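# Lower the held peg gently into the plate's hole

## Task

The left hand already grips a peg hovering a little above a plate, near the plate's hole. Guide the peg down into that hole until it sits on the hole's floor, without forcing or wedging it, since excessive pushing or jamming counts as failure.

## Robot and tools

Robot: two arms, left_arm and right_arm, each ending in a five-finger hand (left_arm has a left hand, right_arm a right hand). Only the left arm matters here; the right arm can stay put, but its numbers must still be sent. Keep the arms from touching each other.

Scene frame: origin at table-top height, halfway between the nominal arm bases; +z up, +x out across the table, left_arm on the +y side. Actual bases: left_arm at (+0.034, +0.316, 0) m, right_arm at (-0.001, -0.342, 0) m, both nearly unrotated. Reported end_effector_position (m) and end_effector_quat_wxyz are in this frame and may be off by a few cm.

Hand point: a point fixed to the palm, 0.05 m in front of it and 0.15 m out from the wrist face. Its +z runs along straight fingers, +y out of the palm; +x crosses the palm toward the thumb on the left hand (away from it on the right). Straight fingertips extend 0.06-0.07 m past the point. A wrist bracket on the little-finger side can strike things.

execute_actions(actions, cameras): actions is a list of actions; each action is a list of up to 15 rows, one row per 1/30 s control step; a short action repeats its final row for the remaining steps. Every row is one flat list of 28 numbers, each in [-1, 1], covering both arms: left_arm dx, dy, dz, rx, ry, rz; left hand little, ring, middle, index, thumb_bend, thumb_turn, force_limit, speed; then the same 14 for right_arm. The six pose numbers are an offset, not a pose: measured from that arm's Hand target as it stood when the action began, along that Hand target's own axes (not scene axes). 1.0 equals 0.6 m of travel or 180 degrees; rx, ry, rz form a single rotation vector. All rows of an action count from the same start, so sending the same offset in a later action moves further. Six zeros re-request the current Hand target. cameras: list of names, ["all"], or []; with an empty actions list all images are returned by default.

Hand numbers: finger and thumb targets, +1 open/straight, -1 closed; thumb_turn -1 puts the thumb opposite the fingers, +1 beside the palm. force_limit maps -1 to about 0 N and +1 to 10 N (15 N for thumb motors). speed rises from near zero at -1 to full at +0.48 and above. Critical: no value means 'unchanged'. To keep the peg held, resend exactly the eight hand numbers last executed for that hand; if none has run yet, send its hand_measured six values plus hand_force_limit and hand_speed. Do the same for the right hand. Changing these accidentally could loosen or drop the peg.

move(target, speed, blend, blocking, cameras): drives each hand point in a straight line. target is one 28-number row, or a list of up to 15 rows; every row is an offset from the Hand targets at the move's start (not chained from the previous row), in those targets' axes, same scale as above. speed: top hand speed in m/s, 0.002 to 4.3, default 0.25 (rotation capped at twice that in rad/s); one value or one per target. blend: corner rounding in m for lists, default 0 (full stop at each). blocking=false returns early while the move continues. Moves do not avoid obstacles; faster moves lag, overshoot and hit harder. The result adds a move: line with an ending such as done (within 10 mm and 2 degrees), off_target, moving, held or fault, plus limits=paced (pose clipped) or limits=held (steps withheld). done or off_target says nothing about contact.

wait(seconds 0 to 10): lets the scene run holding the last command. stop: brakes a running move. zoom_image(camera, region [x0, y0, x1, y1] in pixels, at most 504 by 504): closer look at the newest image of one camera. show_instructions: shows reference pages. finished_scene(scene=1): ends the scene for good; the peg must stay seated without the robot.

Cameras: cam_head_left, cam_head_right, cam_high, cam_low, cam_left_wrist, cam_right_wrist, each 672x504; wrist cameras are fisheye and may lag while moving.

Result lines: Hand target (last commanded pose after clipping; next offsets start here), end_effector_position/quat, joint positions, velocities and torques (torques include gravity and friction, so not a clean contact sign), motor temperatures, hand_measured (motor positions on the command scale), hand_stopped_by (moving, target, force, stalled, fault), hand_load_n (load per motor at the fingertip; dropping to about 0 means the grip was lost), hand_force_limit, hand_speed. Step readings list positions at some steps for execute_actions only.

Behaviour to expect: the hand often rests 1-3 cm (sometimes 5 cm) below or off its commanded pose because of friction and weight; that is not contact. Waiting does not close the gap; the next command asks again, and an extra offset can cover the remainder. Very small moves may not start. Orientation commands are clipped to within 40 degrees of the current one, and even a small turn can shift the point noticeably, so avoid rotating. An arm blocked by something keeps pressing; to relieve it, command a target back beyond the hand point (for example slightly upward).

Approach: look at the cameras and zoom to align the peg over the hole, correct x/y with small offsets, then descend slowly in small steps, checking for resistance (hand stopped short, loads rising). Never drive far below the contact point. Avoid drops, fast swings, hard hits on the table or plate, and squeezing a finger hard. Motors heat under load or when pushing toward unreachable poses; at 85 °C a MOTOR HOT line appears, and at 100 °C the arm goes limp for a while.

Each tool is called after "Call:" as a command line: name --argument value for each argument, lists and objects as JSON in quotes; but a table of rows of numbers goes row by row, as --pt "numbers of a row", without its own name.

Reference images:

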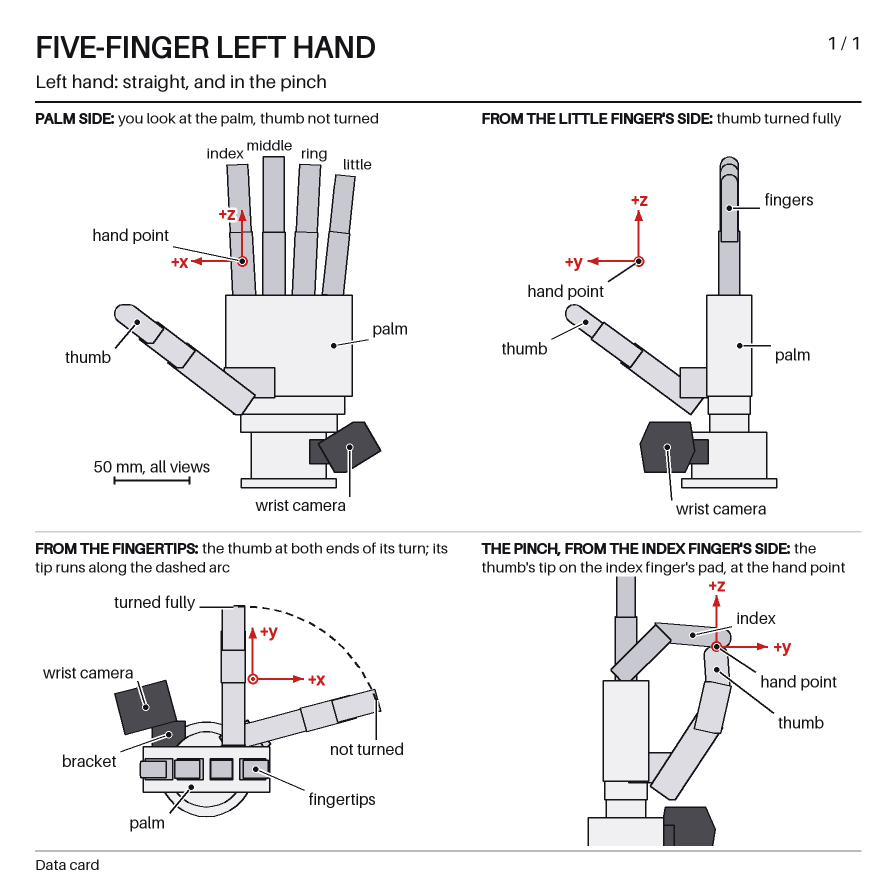

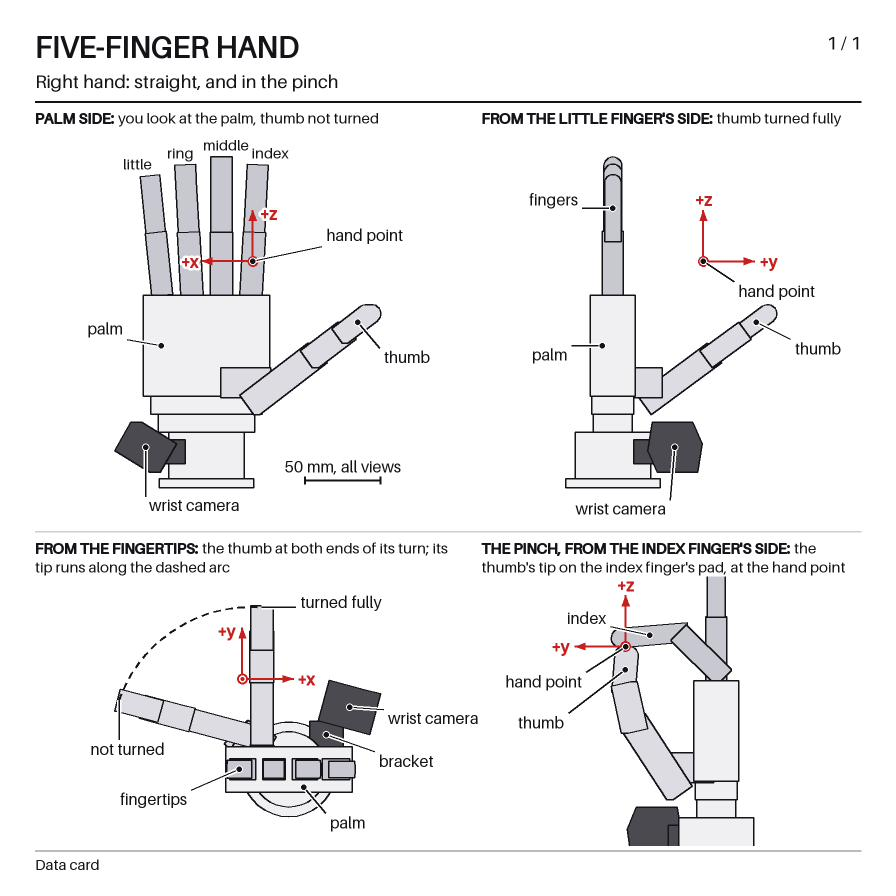

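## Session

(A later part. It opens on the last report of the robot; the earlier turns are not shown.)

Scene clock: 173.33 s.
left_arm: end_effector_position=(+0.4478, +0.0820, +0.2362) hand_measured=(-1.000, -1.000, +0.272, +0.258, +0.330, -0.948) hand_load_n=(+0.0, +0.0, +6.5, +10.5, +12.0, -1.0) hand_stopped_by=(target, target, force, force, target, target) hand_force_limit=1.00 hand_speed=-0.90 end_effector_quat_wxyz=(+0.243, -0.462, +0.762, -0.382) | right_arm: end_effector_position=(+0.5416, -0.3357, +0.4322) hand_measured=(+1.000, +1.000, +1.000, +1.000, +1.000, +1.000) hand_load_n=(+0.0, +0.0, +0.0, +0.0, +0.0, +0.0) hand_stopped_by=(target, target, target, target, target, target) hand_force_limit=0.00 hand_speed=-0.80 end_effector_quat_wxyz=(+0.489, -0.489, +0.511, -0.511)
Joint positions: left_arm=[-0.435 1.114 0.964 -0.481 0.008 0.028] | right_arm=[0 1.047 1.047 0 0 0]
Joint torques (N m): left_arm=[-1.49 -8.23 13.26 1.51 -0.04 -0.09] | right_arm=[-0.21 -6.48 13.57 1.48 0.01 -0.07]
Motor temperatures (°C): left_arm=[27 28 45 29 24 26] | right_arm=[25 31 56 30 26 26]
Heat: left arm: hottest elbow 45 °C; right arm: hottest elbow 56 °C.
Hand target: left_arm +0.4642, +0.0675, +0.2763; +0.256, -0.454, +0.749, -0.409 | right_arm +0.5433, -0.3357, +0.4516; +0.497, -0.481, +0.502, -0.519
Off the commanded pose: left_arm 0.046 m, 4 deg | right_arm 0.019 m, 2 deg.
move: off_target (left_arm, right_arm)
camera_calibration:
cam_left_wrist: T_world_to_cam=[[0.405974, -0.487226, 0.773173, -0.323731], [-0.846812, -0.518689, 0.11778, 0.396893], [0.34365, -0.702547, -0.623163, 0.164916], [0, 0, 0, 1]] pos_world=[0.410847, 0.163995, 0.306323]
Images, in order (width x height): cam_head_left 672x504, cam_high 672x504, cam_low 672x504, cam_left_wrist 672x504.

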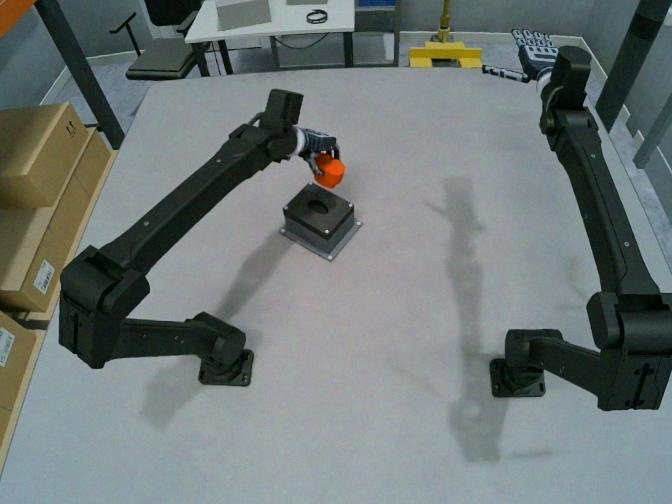

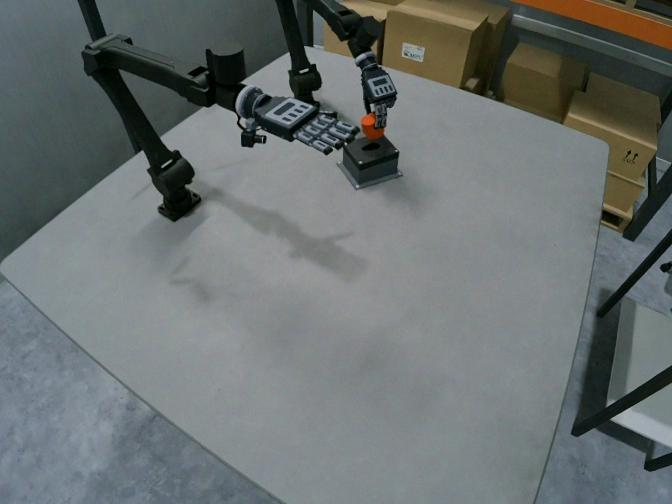

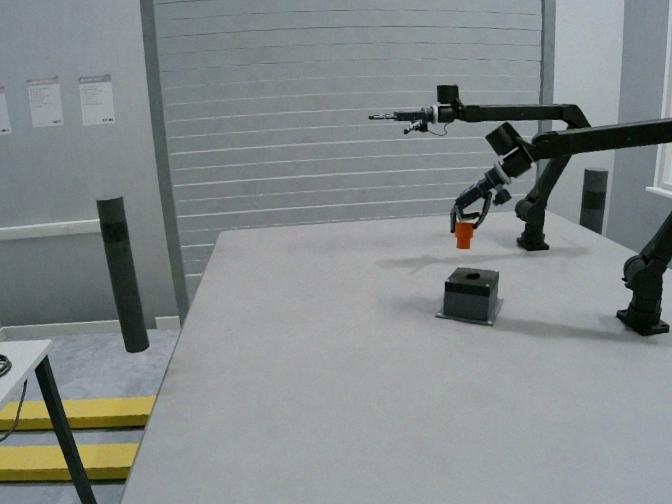

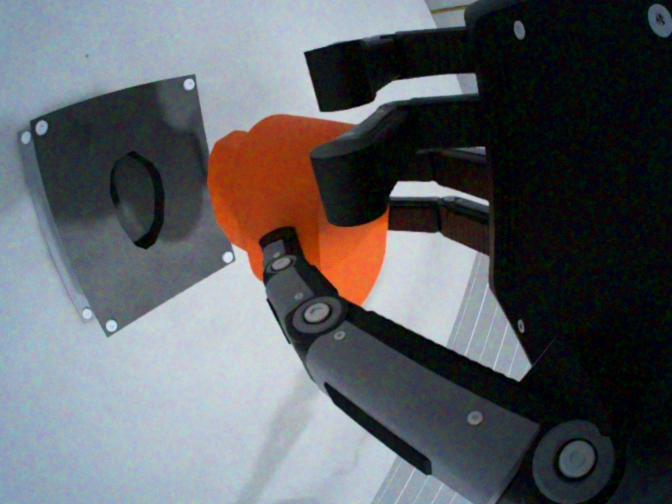

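Call:
move --target '[0,0,0,-0.0102,0.0398,-0.0627,-1,-1,0.272,0.256,0.324,-0.948,1.0,-0.9,0,0,0,0,0,0,1,1,1,1,1,1,0,-0.8]' --speed 0.1 --cameras '["cam_left_wrist","cam_low","cam_high","cam_head_left"]'

Call:
zoom_image --camera "cam_low" --region '[435, 210, 510, 300]'

Call:
zoom_image --camera "cam_head_left" --region '[280, 140, 365, 245]'

Call:
zoom_image --camera "cam_high" --region '[335, 95, 410, 170]'

Call:
zoom_image --camera "cam_left_wrist" --region '[195, 100, 275, 180]'

Scene clock: 340.03 s.
left_arm: end_effector_position=(+0.4426, +0.0724, +0.2376) hand_measured=(-1.000, -1.000, +0.272, +0.258, +0.330, -0.948) hand_load_n=(+0.0, +0.0, +6.5, +10.5, +11.5, -1.0) hand_stopped_by=(target, target, force, force, target, target) hand_force_limit=1.00 hand_speed=-0.90 end_effector_quat_wxyz=(+0.147, -0.506, +0.737, -0.423) | right_arm: end_effector_position=(+0.5416, -0.3357, +0.4322) hand_measured=(+1.000, +1.000, +1.000, +1.000, +1.000, +1.000) hand_load_n=(+0.0, +0.0, +0.0, +0.0, +0.0, +0.0) hand_stopped_by=(target, target, target, target, target, target) hand_force_limit=0.00 hand_speed=-0.80 end_effector_quat_wxyz=(+0.489, -0.489, +0.511, -0.511)
Joint positions: left_arm=[-0.362 1.136 0.97 -0.492 0.206 -0.11] | right_arm=[0 1.047 1.047 0 0 0]
Joint torques (N m): left_arm=[0.15 -8.47 13.11 1.35 0.31 -0.13] | right_arm=[-0.21 -6.48 13.57 1.48 0 -0.07]
Motor temperatures (°C): left_arm=[27 27 54 29 24 25] | right_arm=[25 30 60 29 25 25]
Heat: left arm: hottest elbow 54 °C; right arm: hottest elbow 60 °C.
Hand target: left_arm +0.4643, +0.0675, +0.2762; +0.161, -0.503, +0.722, -0.448 | right_arm +0.5433, -0.3357, +0.4516; +0.497, -0.481, +0.502, -0.519
Off the commanded pose: left_arm 0.045 m, 4 deg | right_arm 0.019 m, 2 deg.
move: off_target (left_arm, right_arm)
camera_calibration:
cam_left_wrist: T_world_to_cam=[[0.507819, -0.338015, 0.792379, -0.387893], [-0.819299, -0.473742, 0.322982, 0.323119], [0.266211, -0.813212, -0.517511, 0.17804], [0, 0, 0, 1]] pos_world=[0.414315, 0.166746, 0.295135]
Images, in order (width x height): cam_head_left 672x504, cam_high 672x504, cam_low 672x504, cam_left_wrist 672x504.

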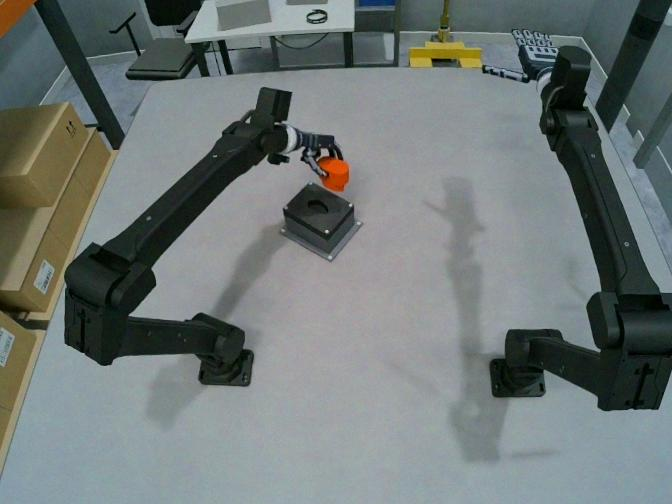

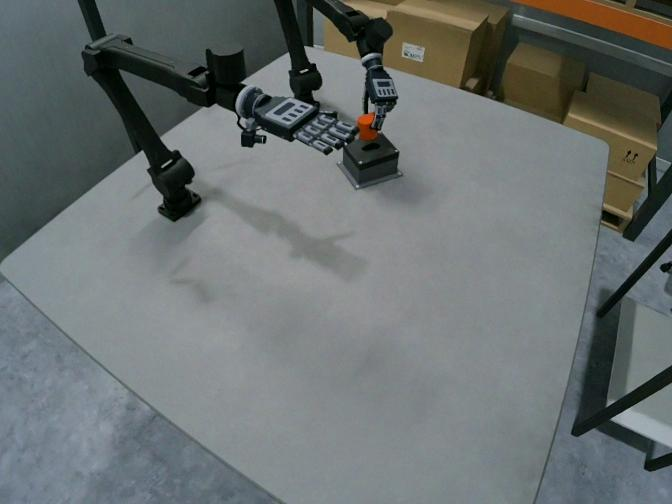

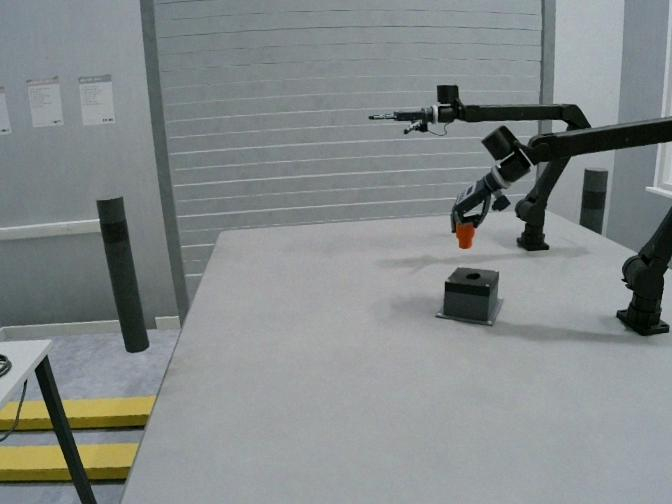

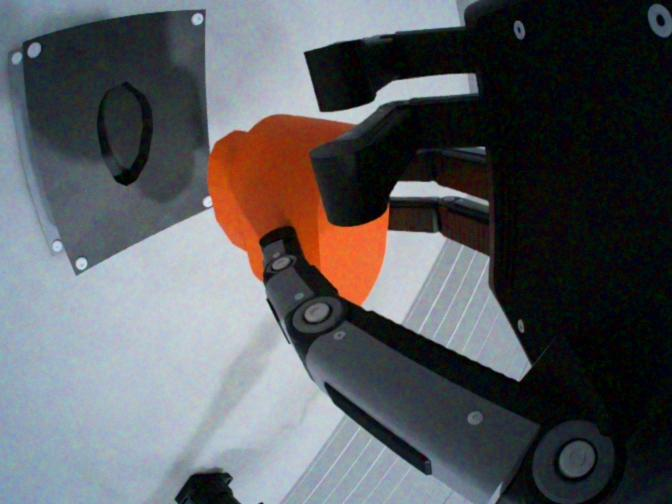

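Scaled by 5.600 from the camera's 672x504 image, which has a finer 960x720 frame.

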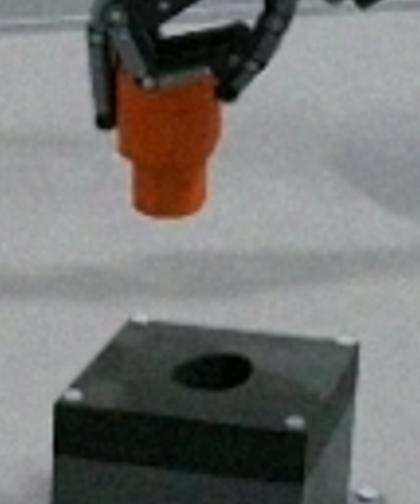

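Scaled by 4.800 from the camera's 672x504 image, which has a finer 960x720 frame.

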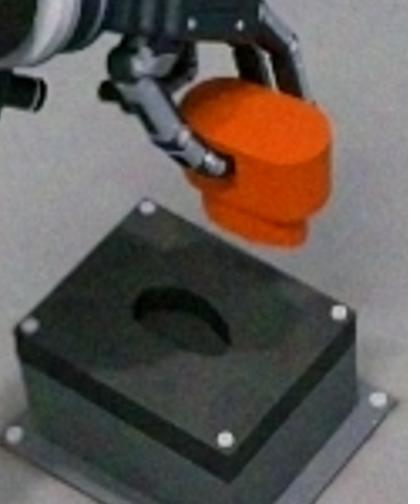

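Scaled by 6.720 from the camera's 672x504 image, which has a finer 960x720 frame.

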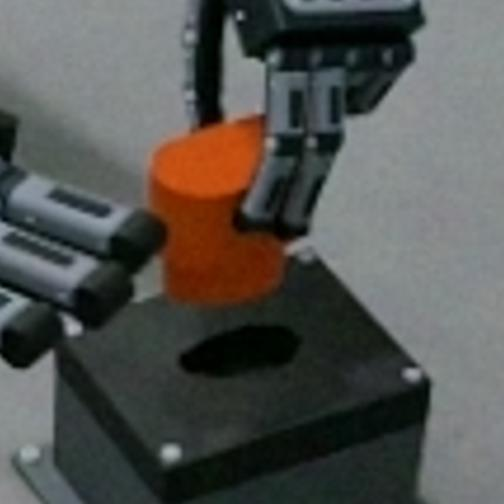

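Scaled by 6.300 from the camera's 672x504 image, which has a finer 960x720 frame.

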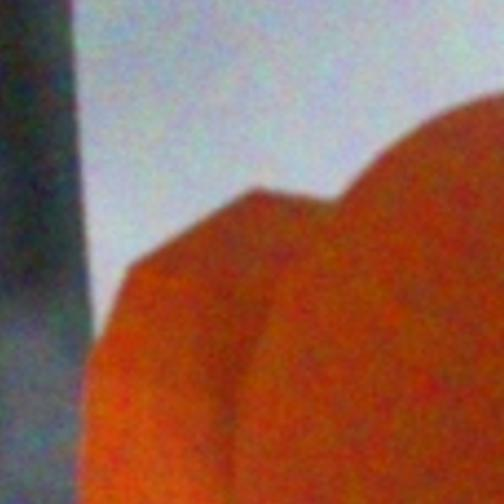

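Call:
zoom_image --camera "cam_left_wrist" --region '[0, 0, 230, 290]'

Call:
zoom_image --camera "cam_left_wrist" --region '[80, 70, 170, 195]'

Call:
zoom_image --camera "cam_left_wrist" --region '[190, 110, 290, 270]'

Call:
zoom_image --camera "cam_low" --region '[445, 215, 485, 255]'

Call:
zoom_image --camera "cam_high" --region '[350, 105, 390, 155]'

Call:
zoom_image --camera "cam_head_left" --region '[308, 150, 358, 220]'

Scaled by 1.738 from the camera's 672x504 image, which has a finer 960x720 frame.

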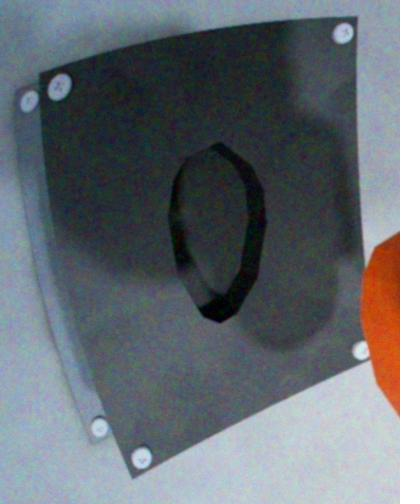

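Scaled by 4.032 from the camera's 672x504 image, which has a finer 960x720 frame.

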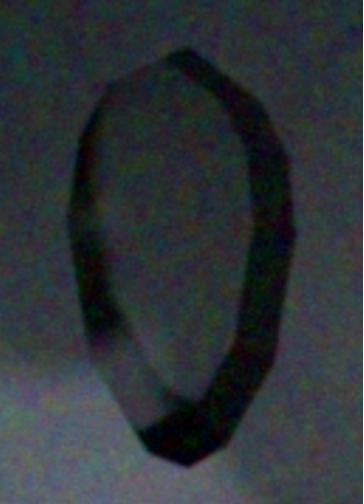

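Scaled by 3.150 from the camera's 672x504 image, which has a finer 960x720 frame.

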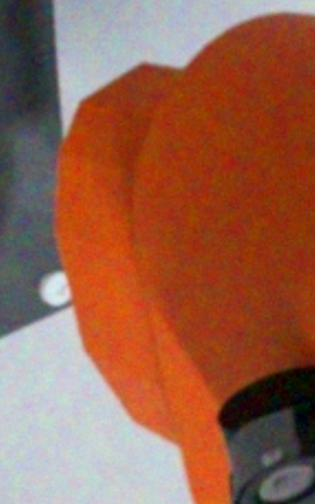

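Scaled by 12.600 from the camera's 672x504 image, which has a finer 960x720 frame.

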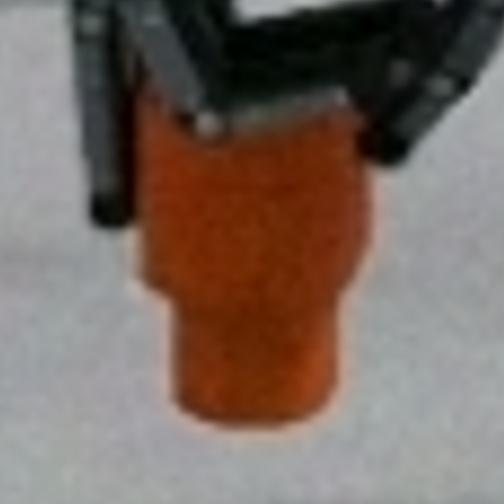

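Scaled by 10.080 from the camera's 672x504 image, which has a finer 960x720 frame.

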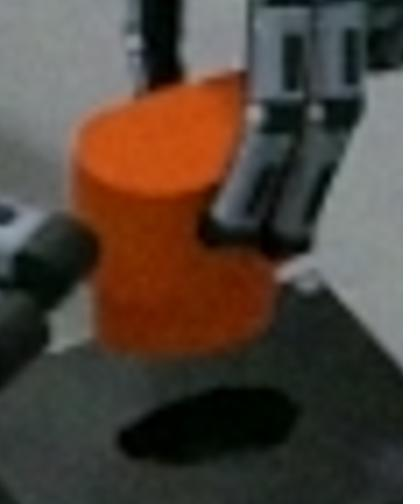

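Scaled by 7.200 from the camera's 672x504 image, which has a finer 960x720 frame.

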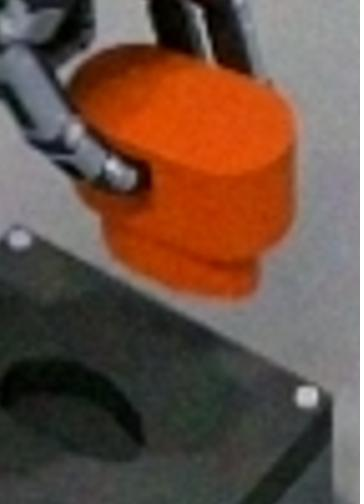

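Call:
move --target '[-0.0603,0.0678,-0.0023,-0.0079,0.0292,0.0198,-1,-1,0.272,0.256,0.324,-0.948,1.0,-0.9,0,0,0,0,0,0,1,1,1,1,1,1,0,-0.8]' --speed 0.1 --cameras '["cam_left_wrist","cam_low","cam_high","cam_head_left"]'

Call:
zoom_image --camera "cam_left_wrist" --region '[0, 0, 320, 290]'

Call:
zoom_image --camera "cam_left_wrist" --region '[110, 80, 240, 230]'

Scene clock: 479.77 s.
left_arm: end_effector_position=(+0.4482, +0.1015, +0.2329) hand_measured=(-1.000, -1.000, +0.272, +0.258, +0.330, -0.948) hand_load_n=(+0.0, +0.0, +6.5, +10.5, +11.5, -1.5) hand_stopped_by=(target, target, force, force, target, target) hand_force_limit=1.00 hand_speed=-0.90 end_effector_quat_wxyz=(+0.127, -0.464, +0.753, -0.448) | right_arm: end_effector_position=(+0.5416, -0.3357, +0.4322) hand_measured=(+1.000, +1.000, +1.000, +1.000, +1.000, +1.000) hand_load_n=(+0.0, +0.0, +0.0, +0.0, +0.0, +0.0) hand_stopped_by=(target, target, target, target, target, target) hand_force_limit=0.00 hand_speed=-0.80 end_effector_quat_wxyz=(+0.489, -0.489, +0.511, -0.511)
Joint positions: left_arm=[-0.241 1.143 0.948 -0.467 0.396 0.015] | right_arm=[0 1.047 1.047 0 0 0]
Joint torques (N m): left_arm=[0.09 -8.94 7.72 2.52 0.44 -0.01] | right_arm=[-0.26 -6.48 13.56 1.48 0 -0.07]
Motor temperatures (°C): left_arm=[27 27 56 28 24 24] | right_arm=[25 30 62 29 25 25]
Heat: left arm: hottest elbow 56 °C; right arm: hottest elbow 62 °C.
Hand target: left_arm +0.4557, +0.1034, +0.2362; +0.135, -0.461, +0.749, -0.456 | right_arm +0.5433, -0.3357, +0.4516; +0.497, -0.481, +0.502, -0.519
Off the commanded pose: left_arm 0.008 m, 1 deg | right_arm 0.019 m, 2 deg.
move: off_target (right_arm)
camera_calibration:
cam_left_wrist: T_world_to_cam=[[0.451526, -0.361945, 0.815549, -0.354833], [-0.870946, -0.377367, 0.314718, 0.358414], [0.193851, -0.852402, -0.485625, 0.226788], [0, 0, 0, 1]] pos_world=[0.428412, 0.200138, 0.286718]
Images, in order (width x height): cam_head_left 672x504, cam_high 672x504, cam_low 672x504, cam_left_wrist 672x504.

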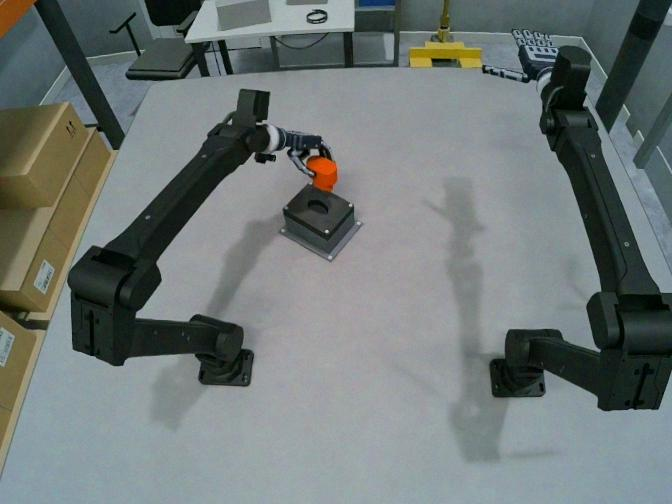

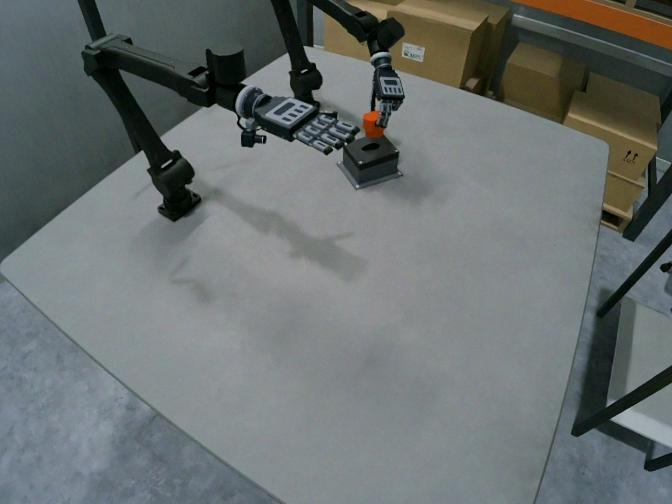

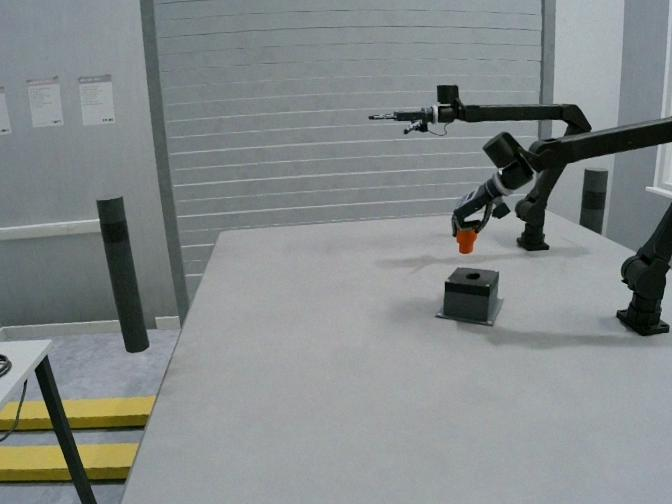

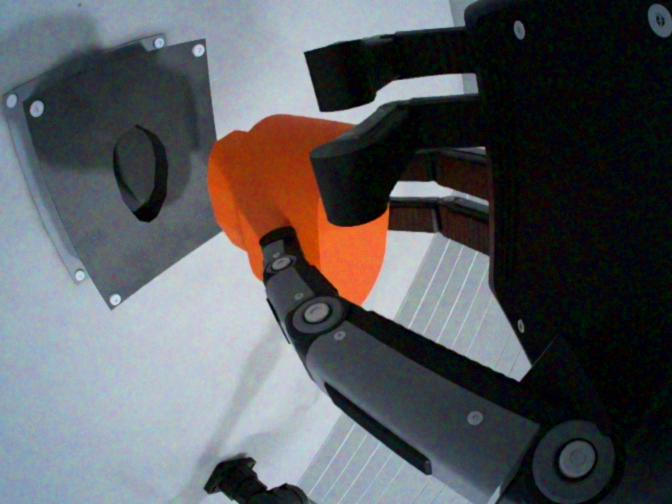

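Scaled by 1.575 from the camera's 672x504 image, which has a finer 960x720 frame.

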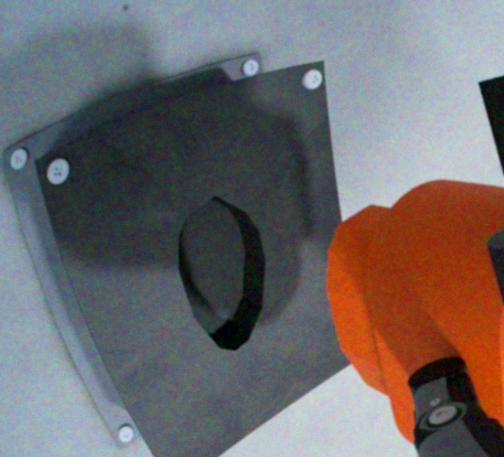

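Scaled by 3.360 from the camera's 672x504 image, which has a finer 960x720 frame.

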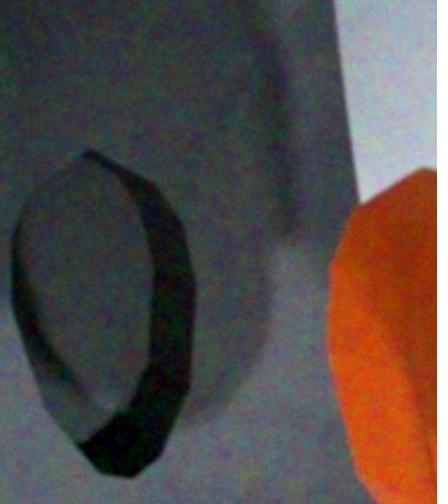

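Call:
zoom_image --camera "cam_low" --region '[445, 220, 485, 260]'

Call:
zoom_image --camera "cam_head_left" --region '[280, 150, 365, 245]'

Call:
zoom_image --camera "cam_high" --region '[335, 105, 405, 175]'

Call:
zoom_image --camera "cam_low" --region '[435, 220, 510, 330]'

Scaled by 12.600 from the camera's 672x504 image, which has a finer 960x720 frame.

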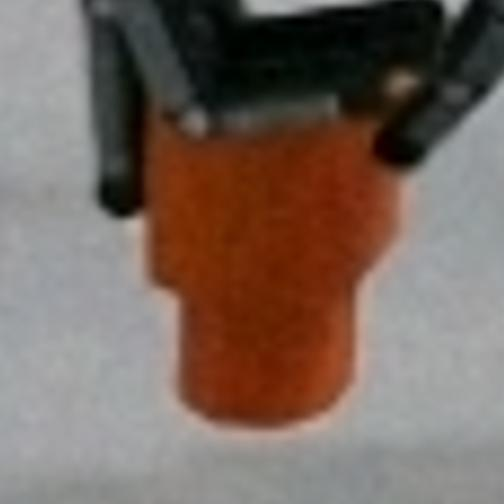

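Scaled by 5.305 from the camera's 672x504 image, which has a finer 960x720 frame.

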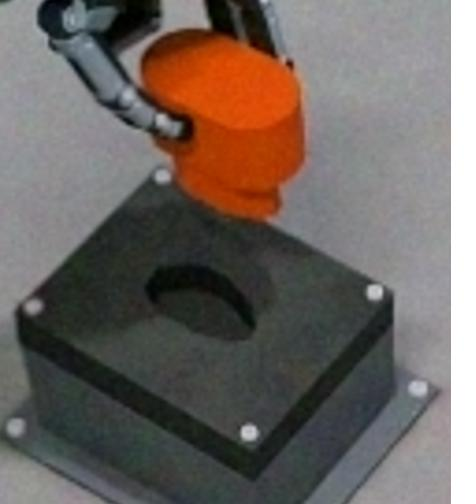

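Scaled by 7.200 from the camera's 672x504 image, which has a finer 960x720 frame.

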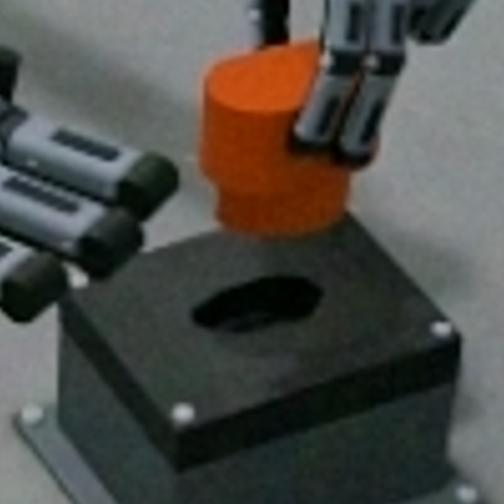

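Scaled by 4.582 from the camera's 672x504 image, which has a finer 960x720 frame.

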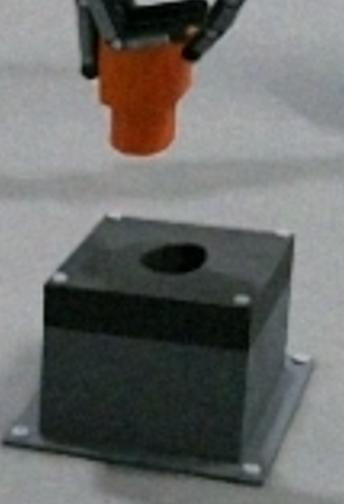

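Call:
move --target '[-0.0178,0.0849,0.0197,-0.0016,0.0058,0.0040,-1,-1,0.272,0.256,0.324,-0.948,1.0,-0.9,0,0,0,0,0,0,1,1,1,1,1,1,0,-0.8]' --speed 0.1 --cameras '["cam_left_wrist","cam_low","cam_high","cam_head_left"]'

Call:
zoom_image --camera "cam_left_wrist" --region '[0, 0, 320, 300]'

Call:
zoom_image --camera "cam_left_wrist" --region '[130, 90, 270, 260]'

Call:
zoom_image --camera "cam_low" --region '[445, 230, 505, 300]'

Call:
zoom_image --camera "cam_high" --region '[335, 105, 405, 175]'

Call:
zoom_image --camera "cam_head_left" --region '[280, 150, 365, 245]'

Scene clock: 531.57 s.
left_arm: end_effector_position=(+0.4329, +0.1110, +0.1816) hand_measured=(-1.000, -1.000, +0.272, +0.258, +0.330, -0.948) hand_load_n=(+0.0, +0.0, +6.5, +10.5, +12.0, -1.5) hand_stopped_by=(target, target, force, force, target, target) hand_force_limit=1.00 hand_speed=-0.90 end_effector_quat_wxyz=(+0.120, -0.456, +0.759, -0.448) | right_arm: end_effector_position=(+0.5416, -0.3357, +0.4322) hand_measured=(+1.000, +1.000, +1.000, +1.000, +1.000, +1.000) hand_load_n=(+0.0, +0.0, +0.0, +0.0, +0.0, +0.0) hand_stopped_by=(target, target, target, target, target, target) hand_force_limit=0.00 hand_speed=-0.80 end_effector_quat_wxyz=(+0.489, -0.489, +0.511, -0.511)
Joint positions: left_arm=[-0.219 1.143 0.812 -0.347 0.432 0.046] | right_arm=[0 1.047 1.047 0 0 0]
Joint torques (N m): left_arm=[0.62 -8.53 7.47 2.43 0.49 0.02] | right_arm=[-0.26 -6.48 13.56 1.48 0 -0.07]
Motor temperatures (°C): left_arm=[27 27 46 29 24 24] | right_arm=[25 30 63 28 25 25]
Heat: left arm: hottest elbow 46 °C; right arm: hottest elbow 63 °C.
Hand target: left_arm +0.4399, +0.1137, +0.1861; +0.130, -0.452, +0.754, -0.458 | right_arm +0.5433, -0.3357, +0.4516; +0.497, -0.481, +0.502, -0.519
Off the commanded pose: left_arm 0.009 m, 2 deg | right_arm 0.019 m, 2 deg.
move: off_target (right_arm)
camera_calibration:
cam_left_wrist: T_world_to_cam=[[0.445059, -0.37318, 0.814038, -0.298391], [-0.87891, -0.356203, 0.317232, 0.365316], [0.171578, -0.856654, -0.486524, 0.223216], [0, 0, 0, 1]] pos_world=[0.415583, 0.209992, 0.235612]
Images, in order (width x height): cam_head_left 672x504, cam_high 672x504, cam_low 672x504, cam_left_wrist 672x504.

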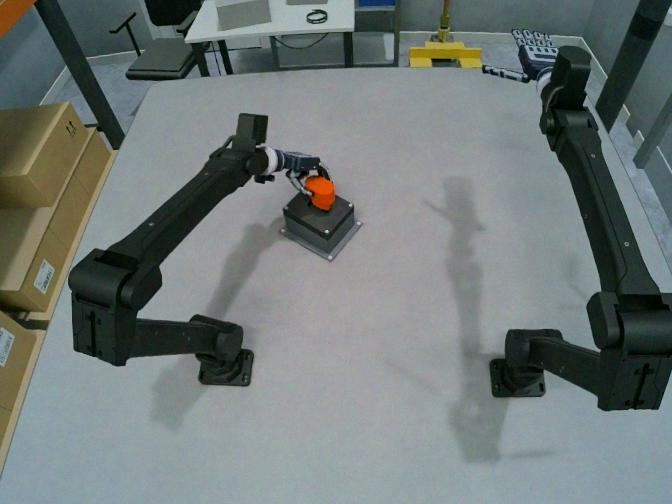

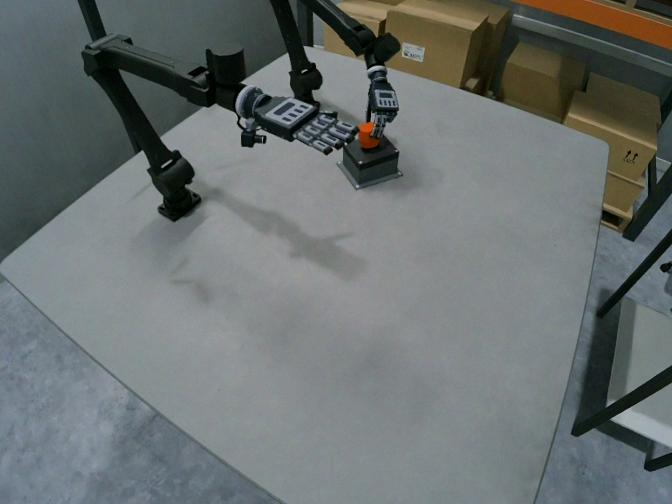

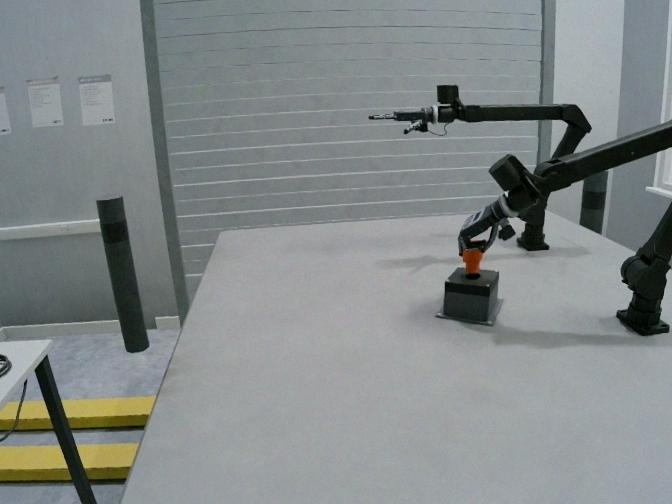

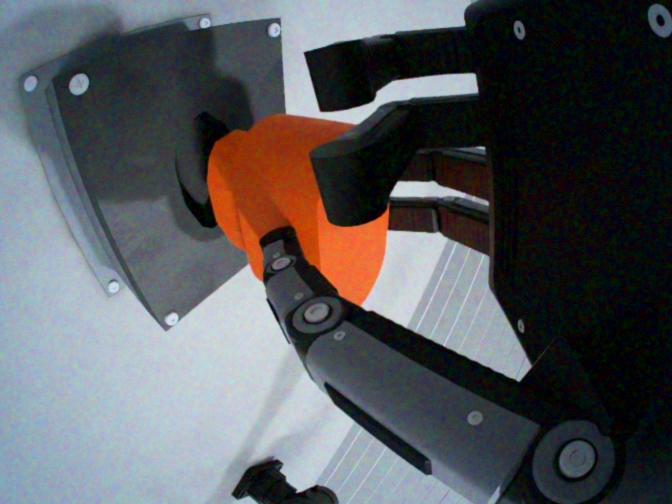

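Scaled by 1.575 from the camera's 672x504 image, which has a finer 960x720 frame.

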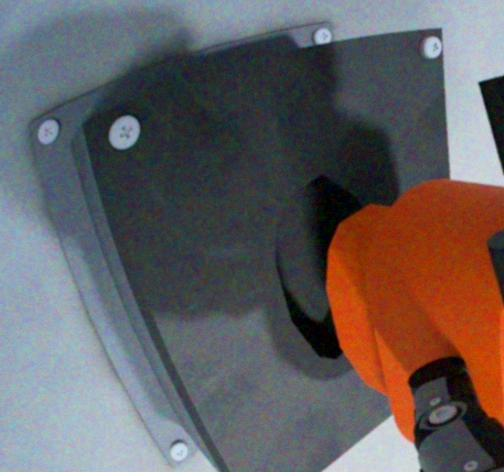

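Scaled by 2.965 from the camera's 672x504 image, which has a finer 960x720 frame.

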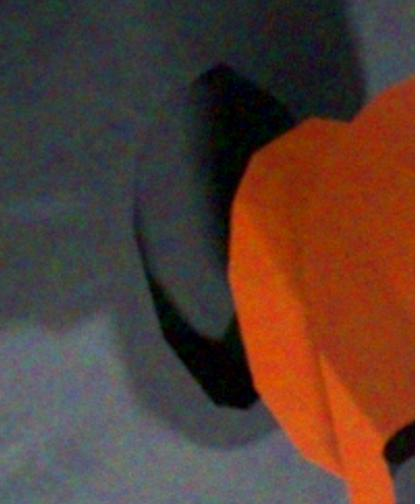

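Scaled by 7.200 from the camera's 672x504 image, which has a finer 960x720 frame.

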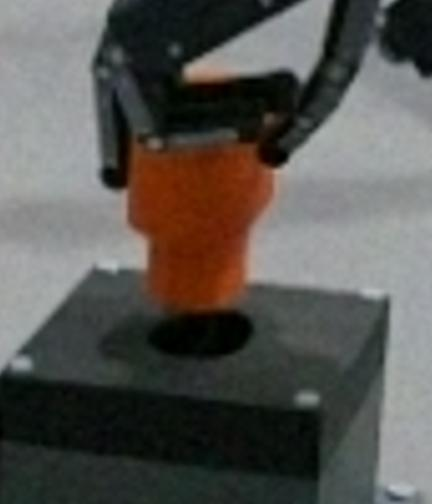

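Scaled by 7.200 from the camera's 672x504 image, which has a finer 960x720 frame.

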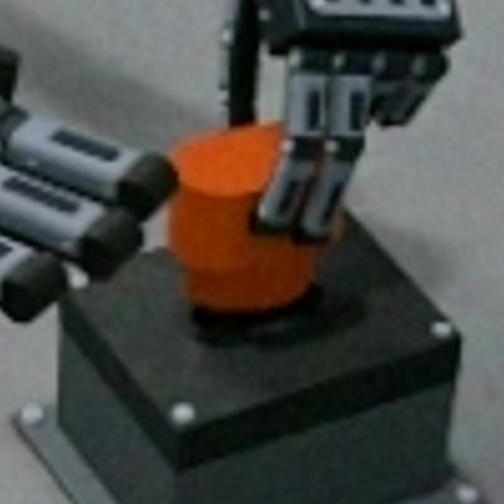

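Scaled by 5.305 from the camera's 672x504 image, which has a finer 960x720 frame.

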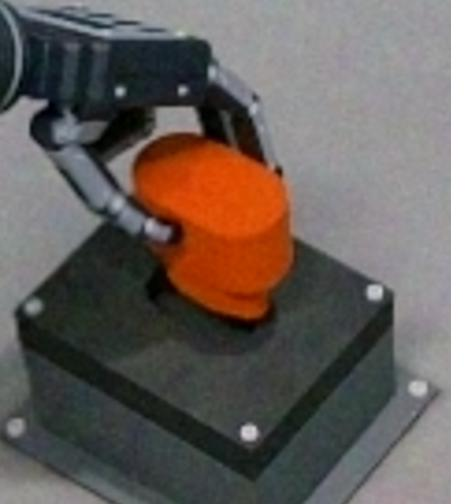

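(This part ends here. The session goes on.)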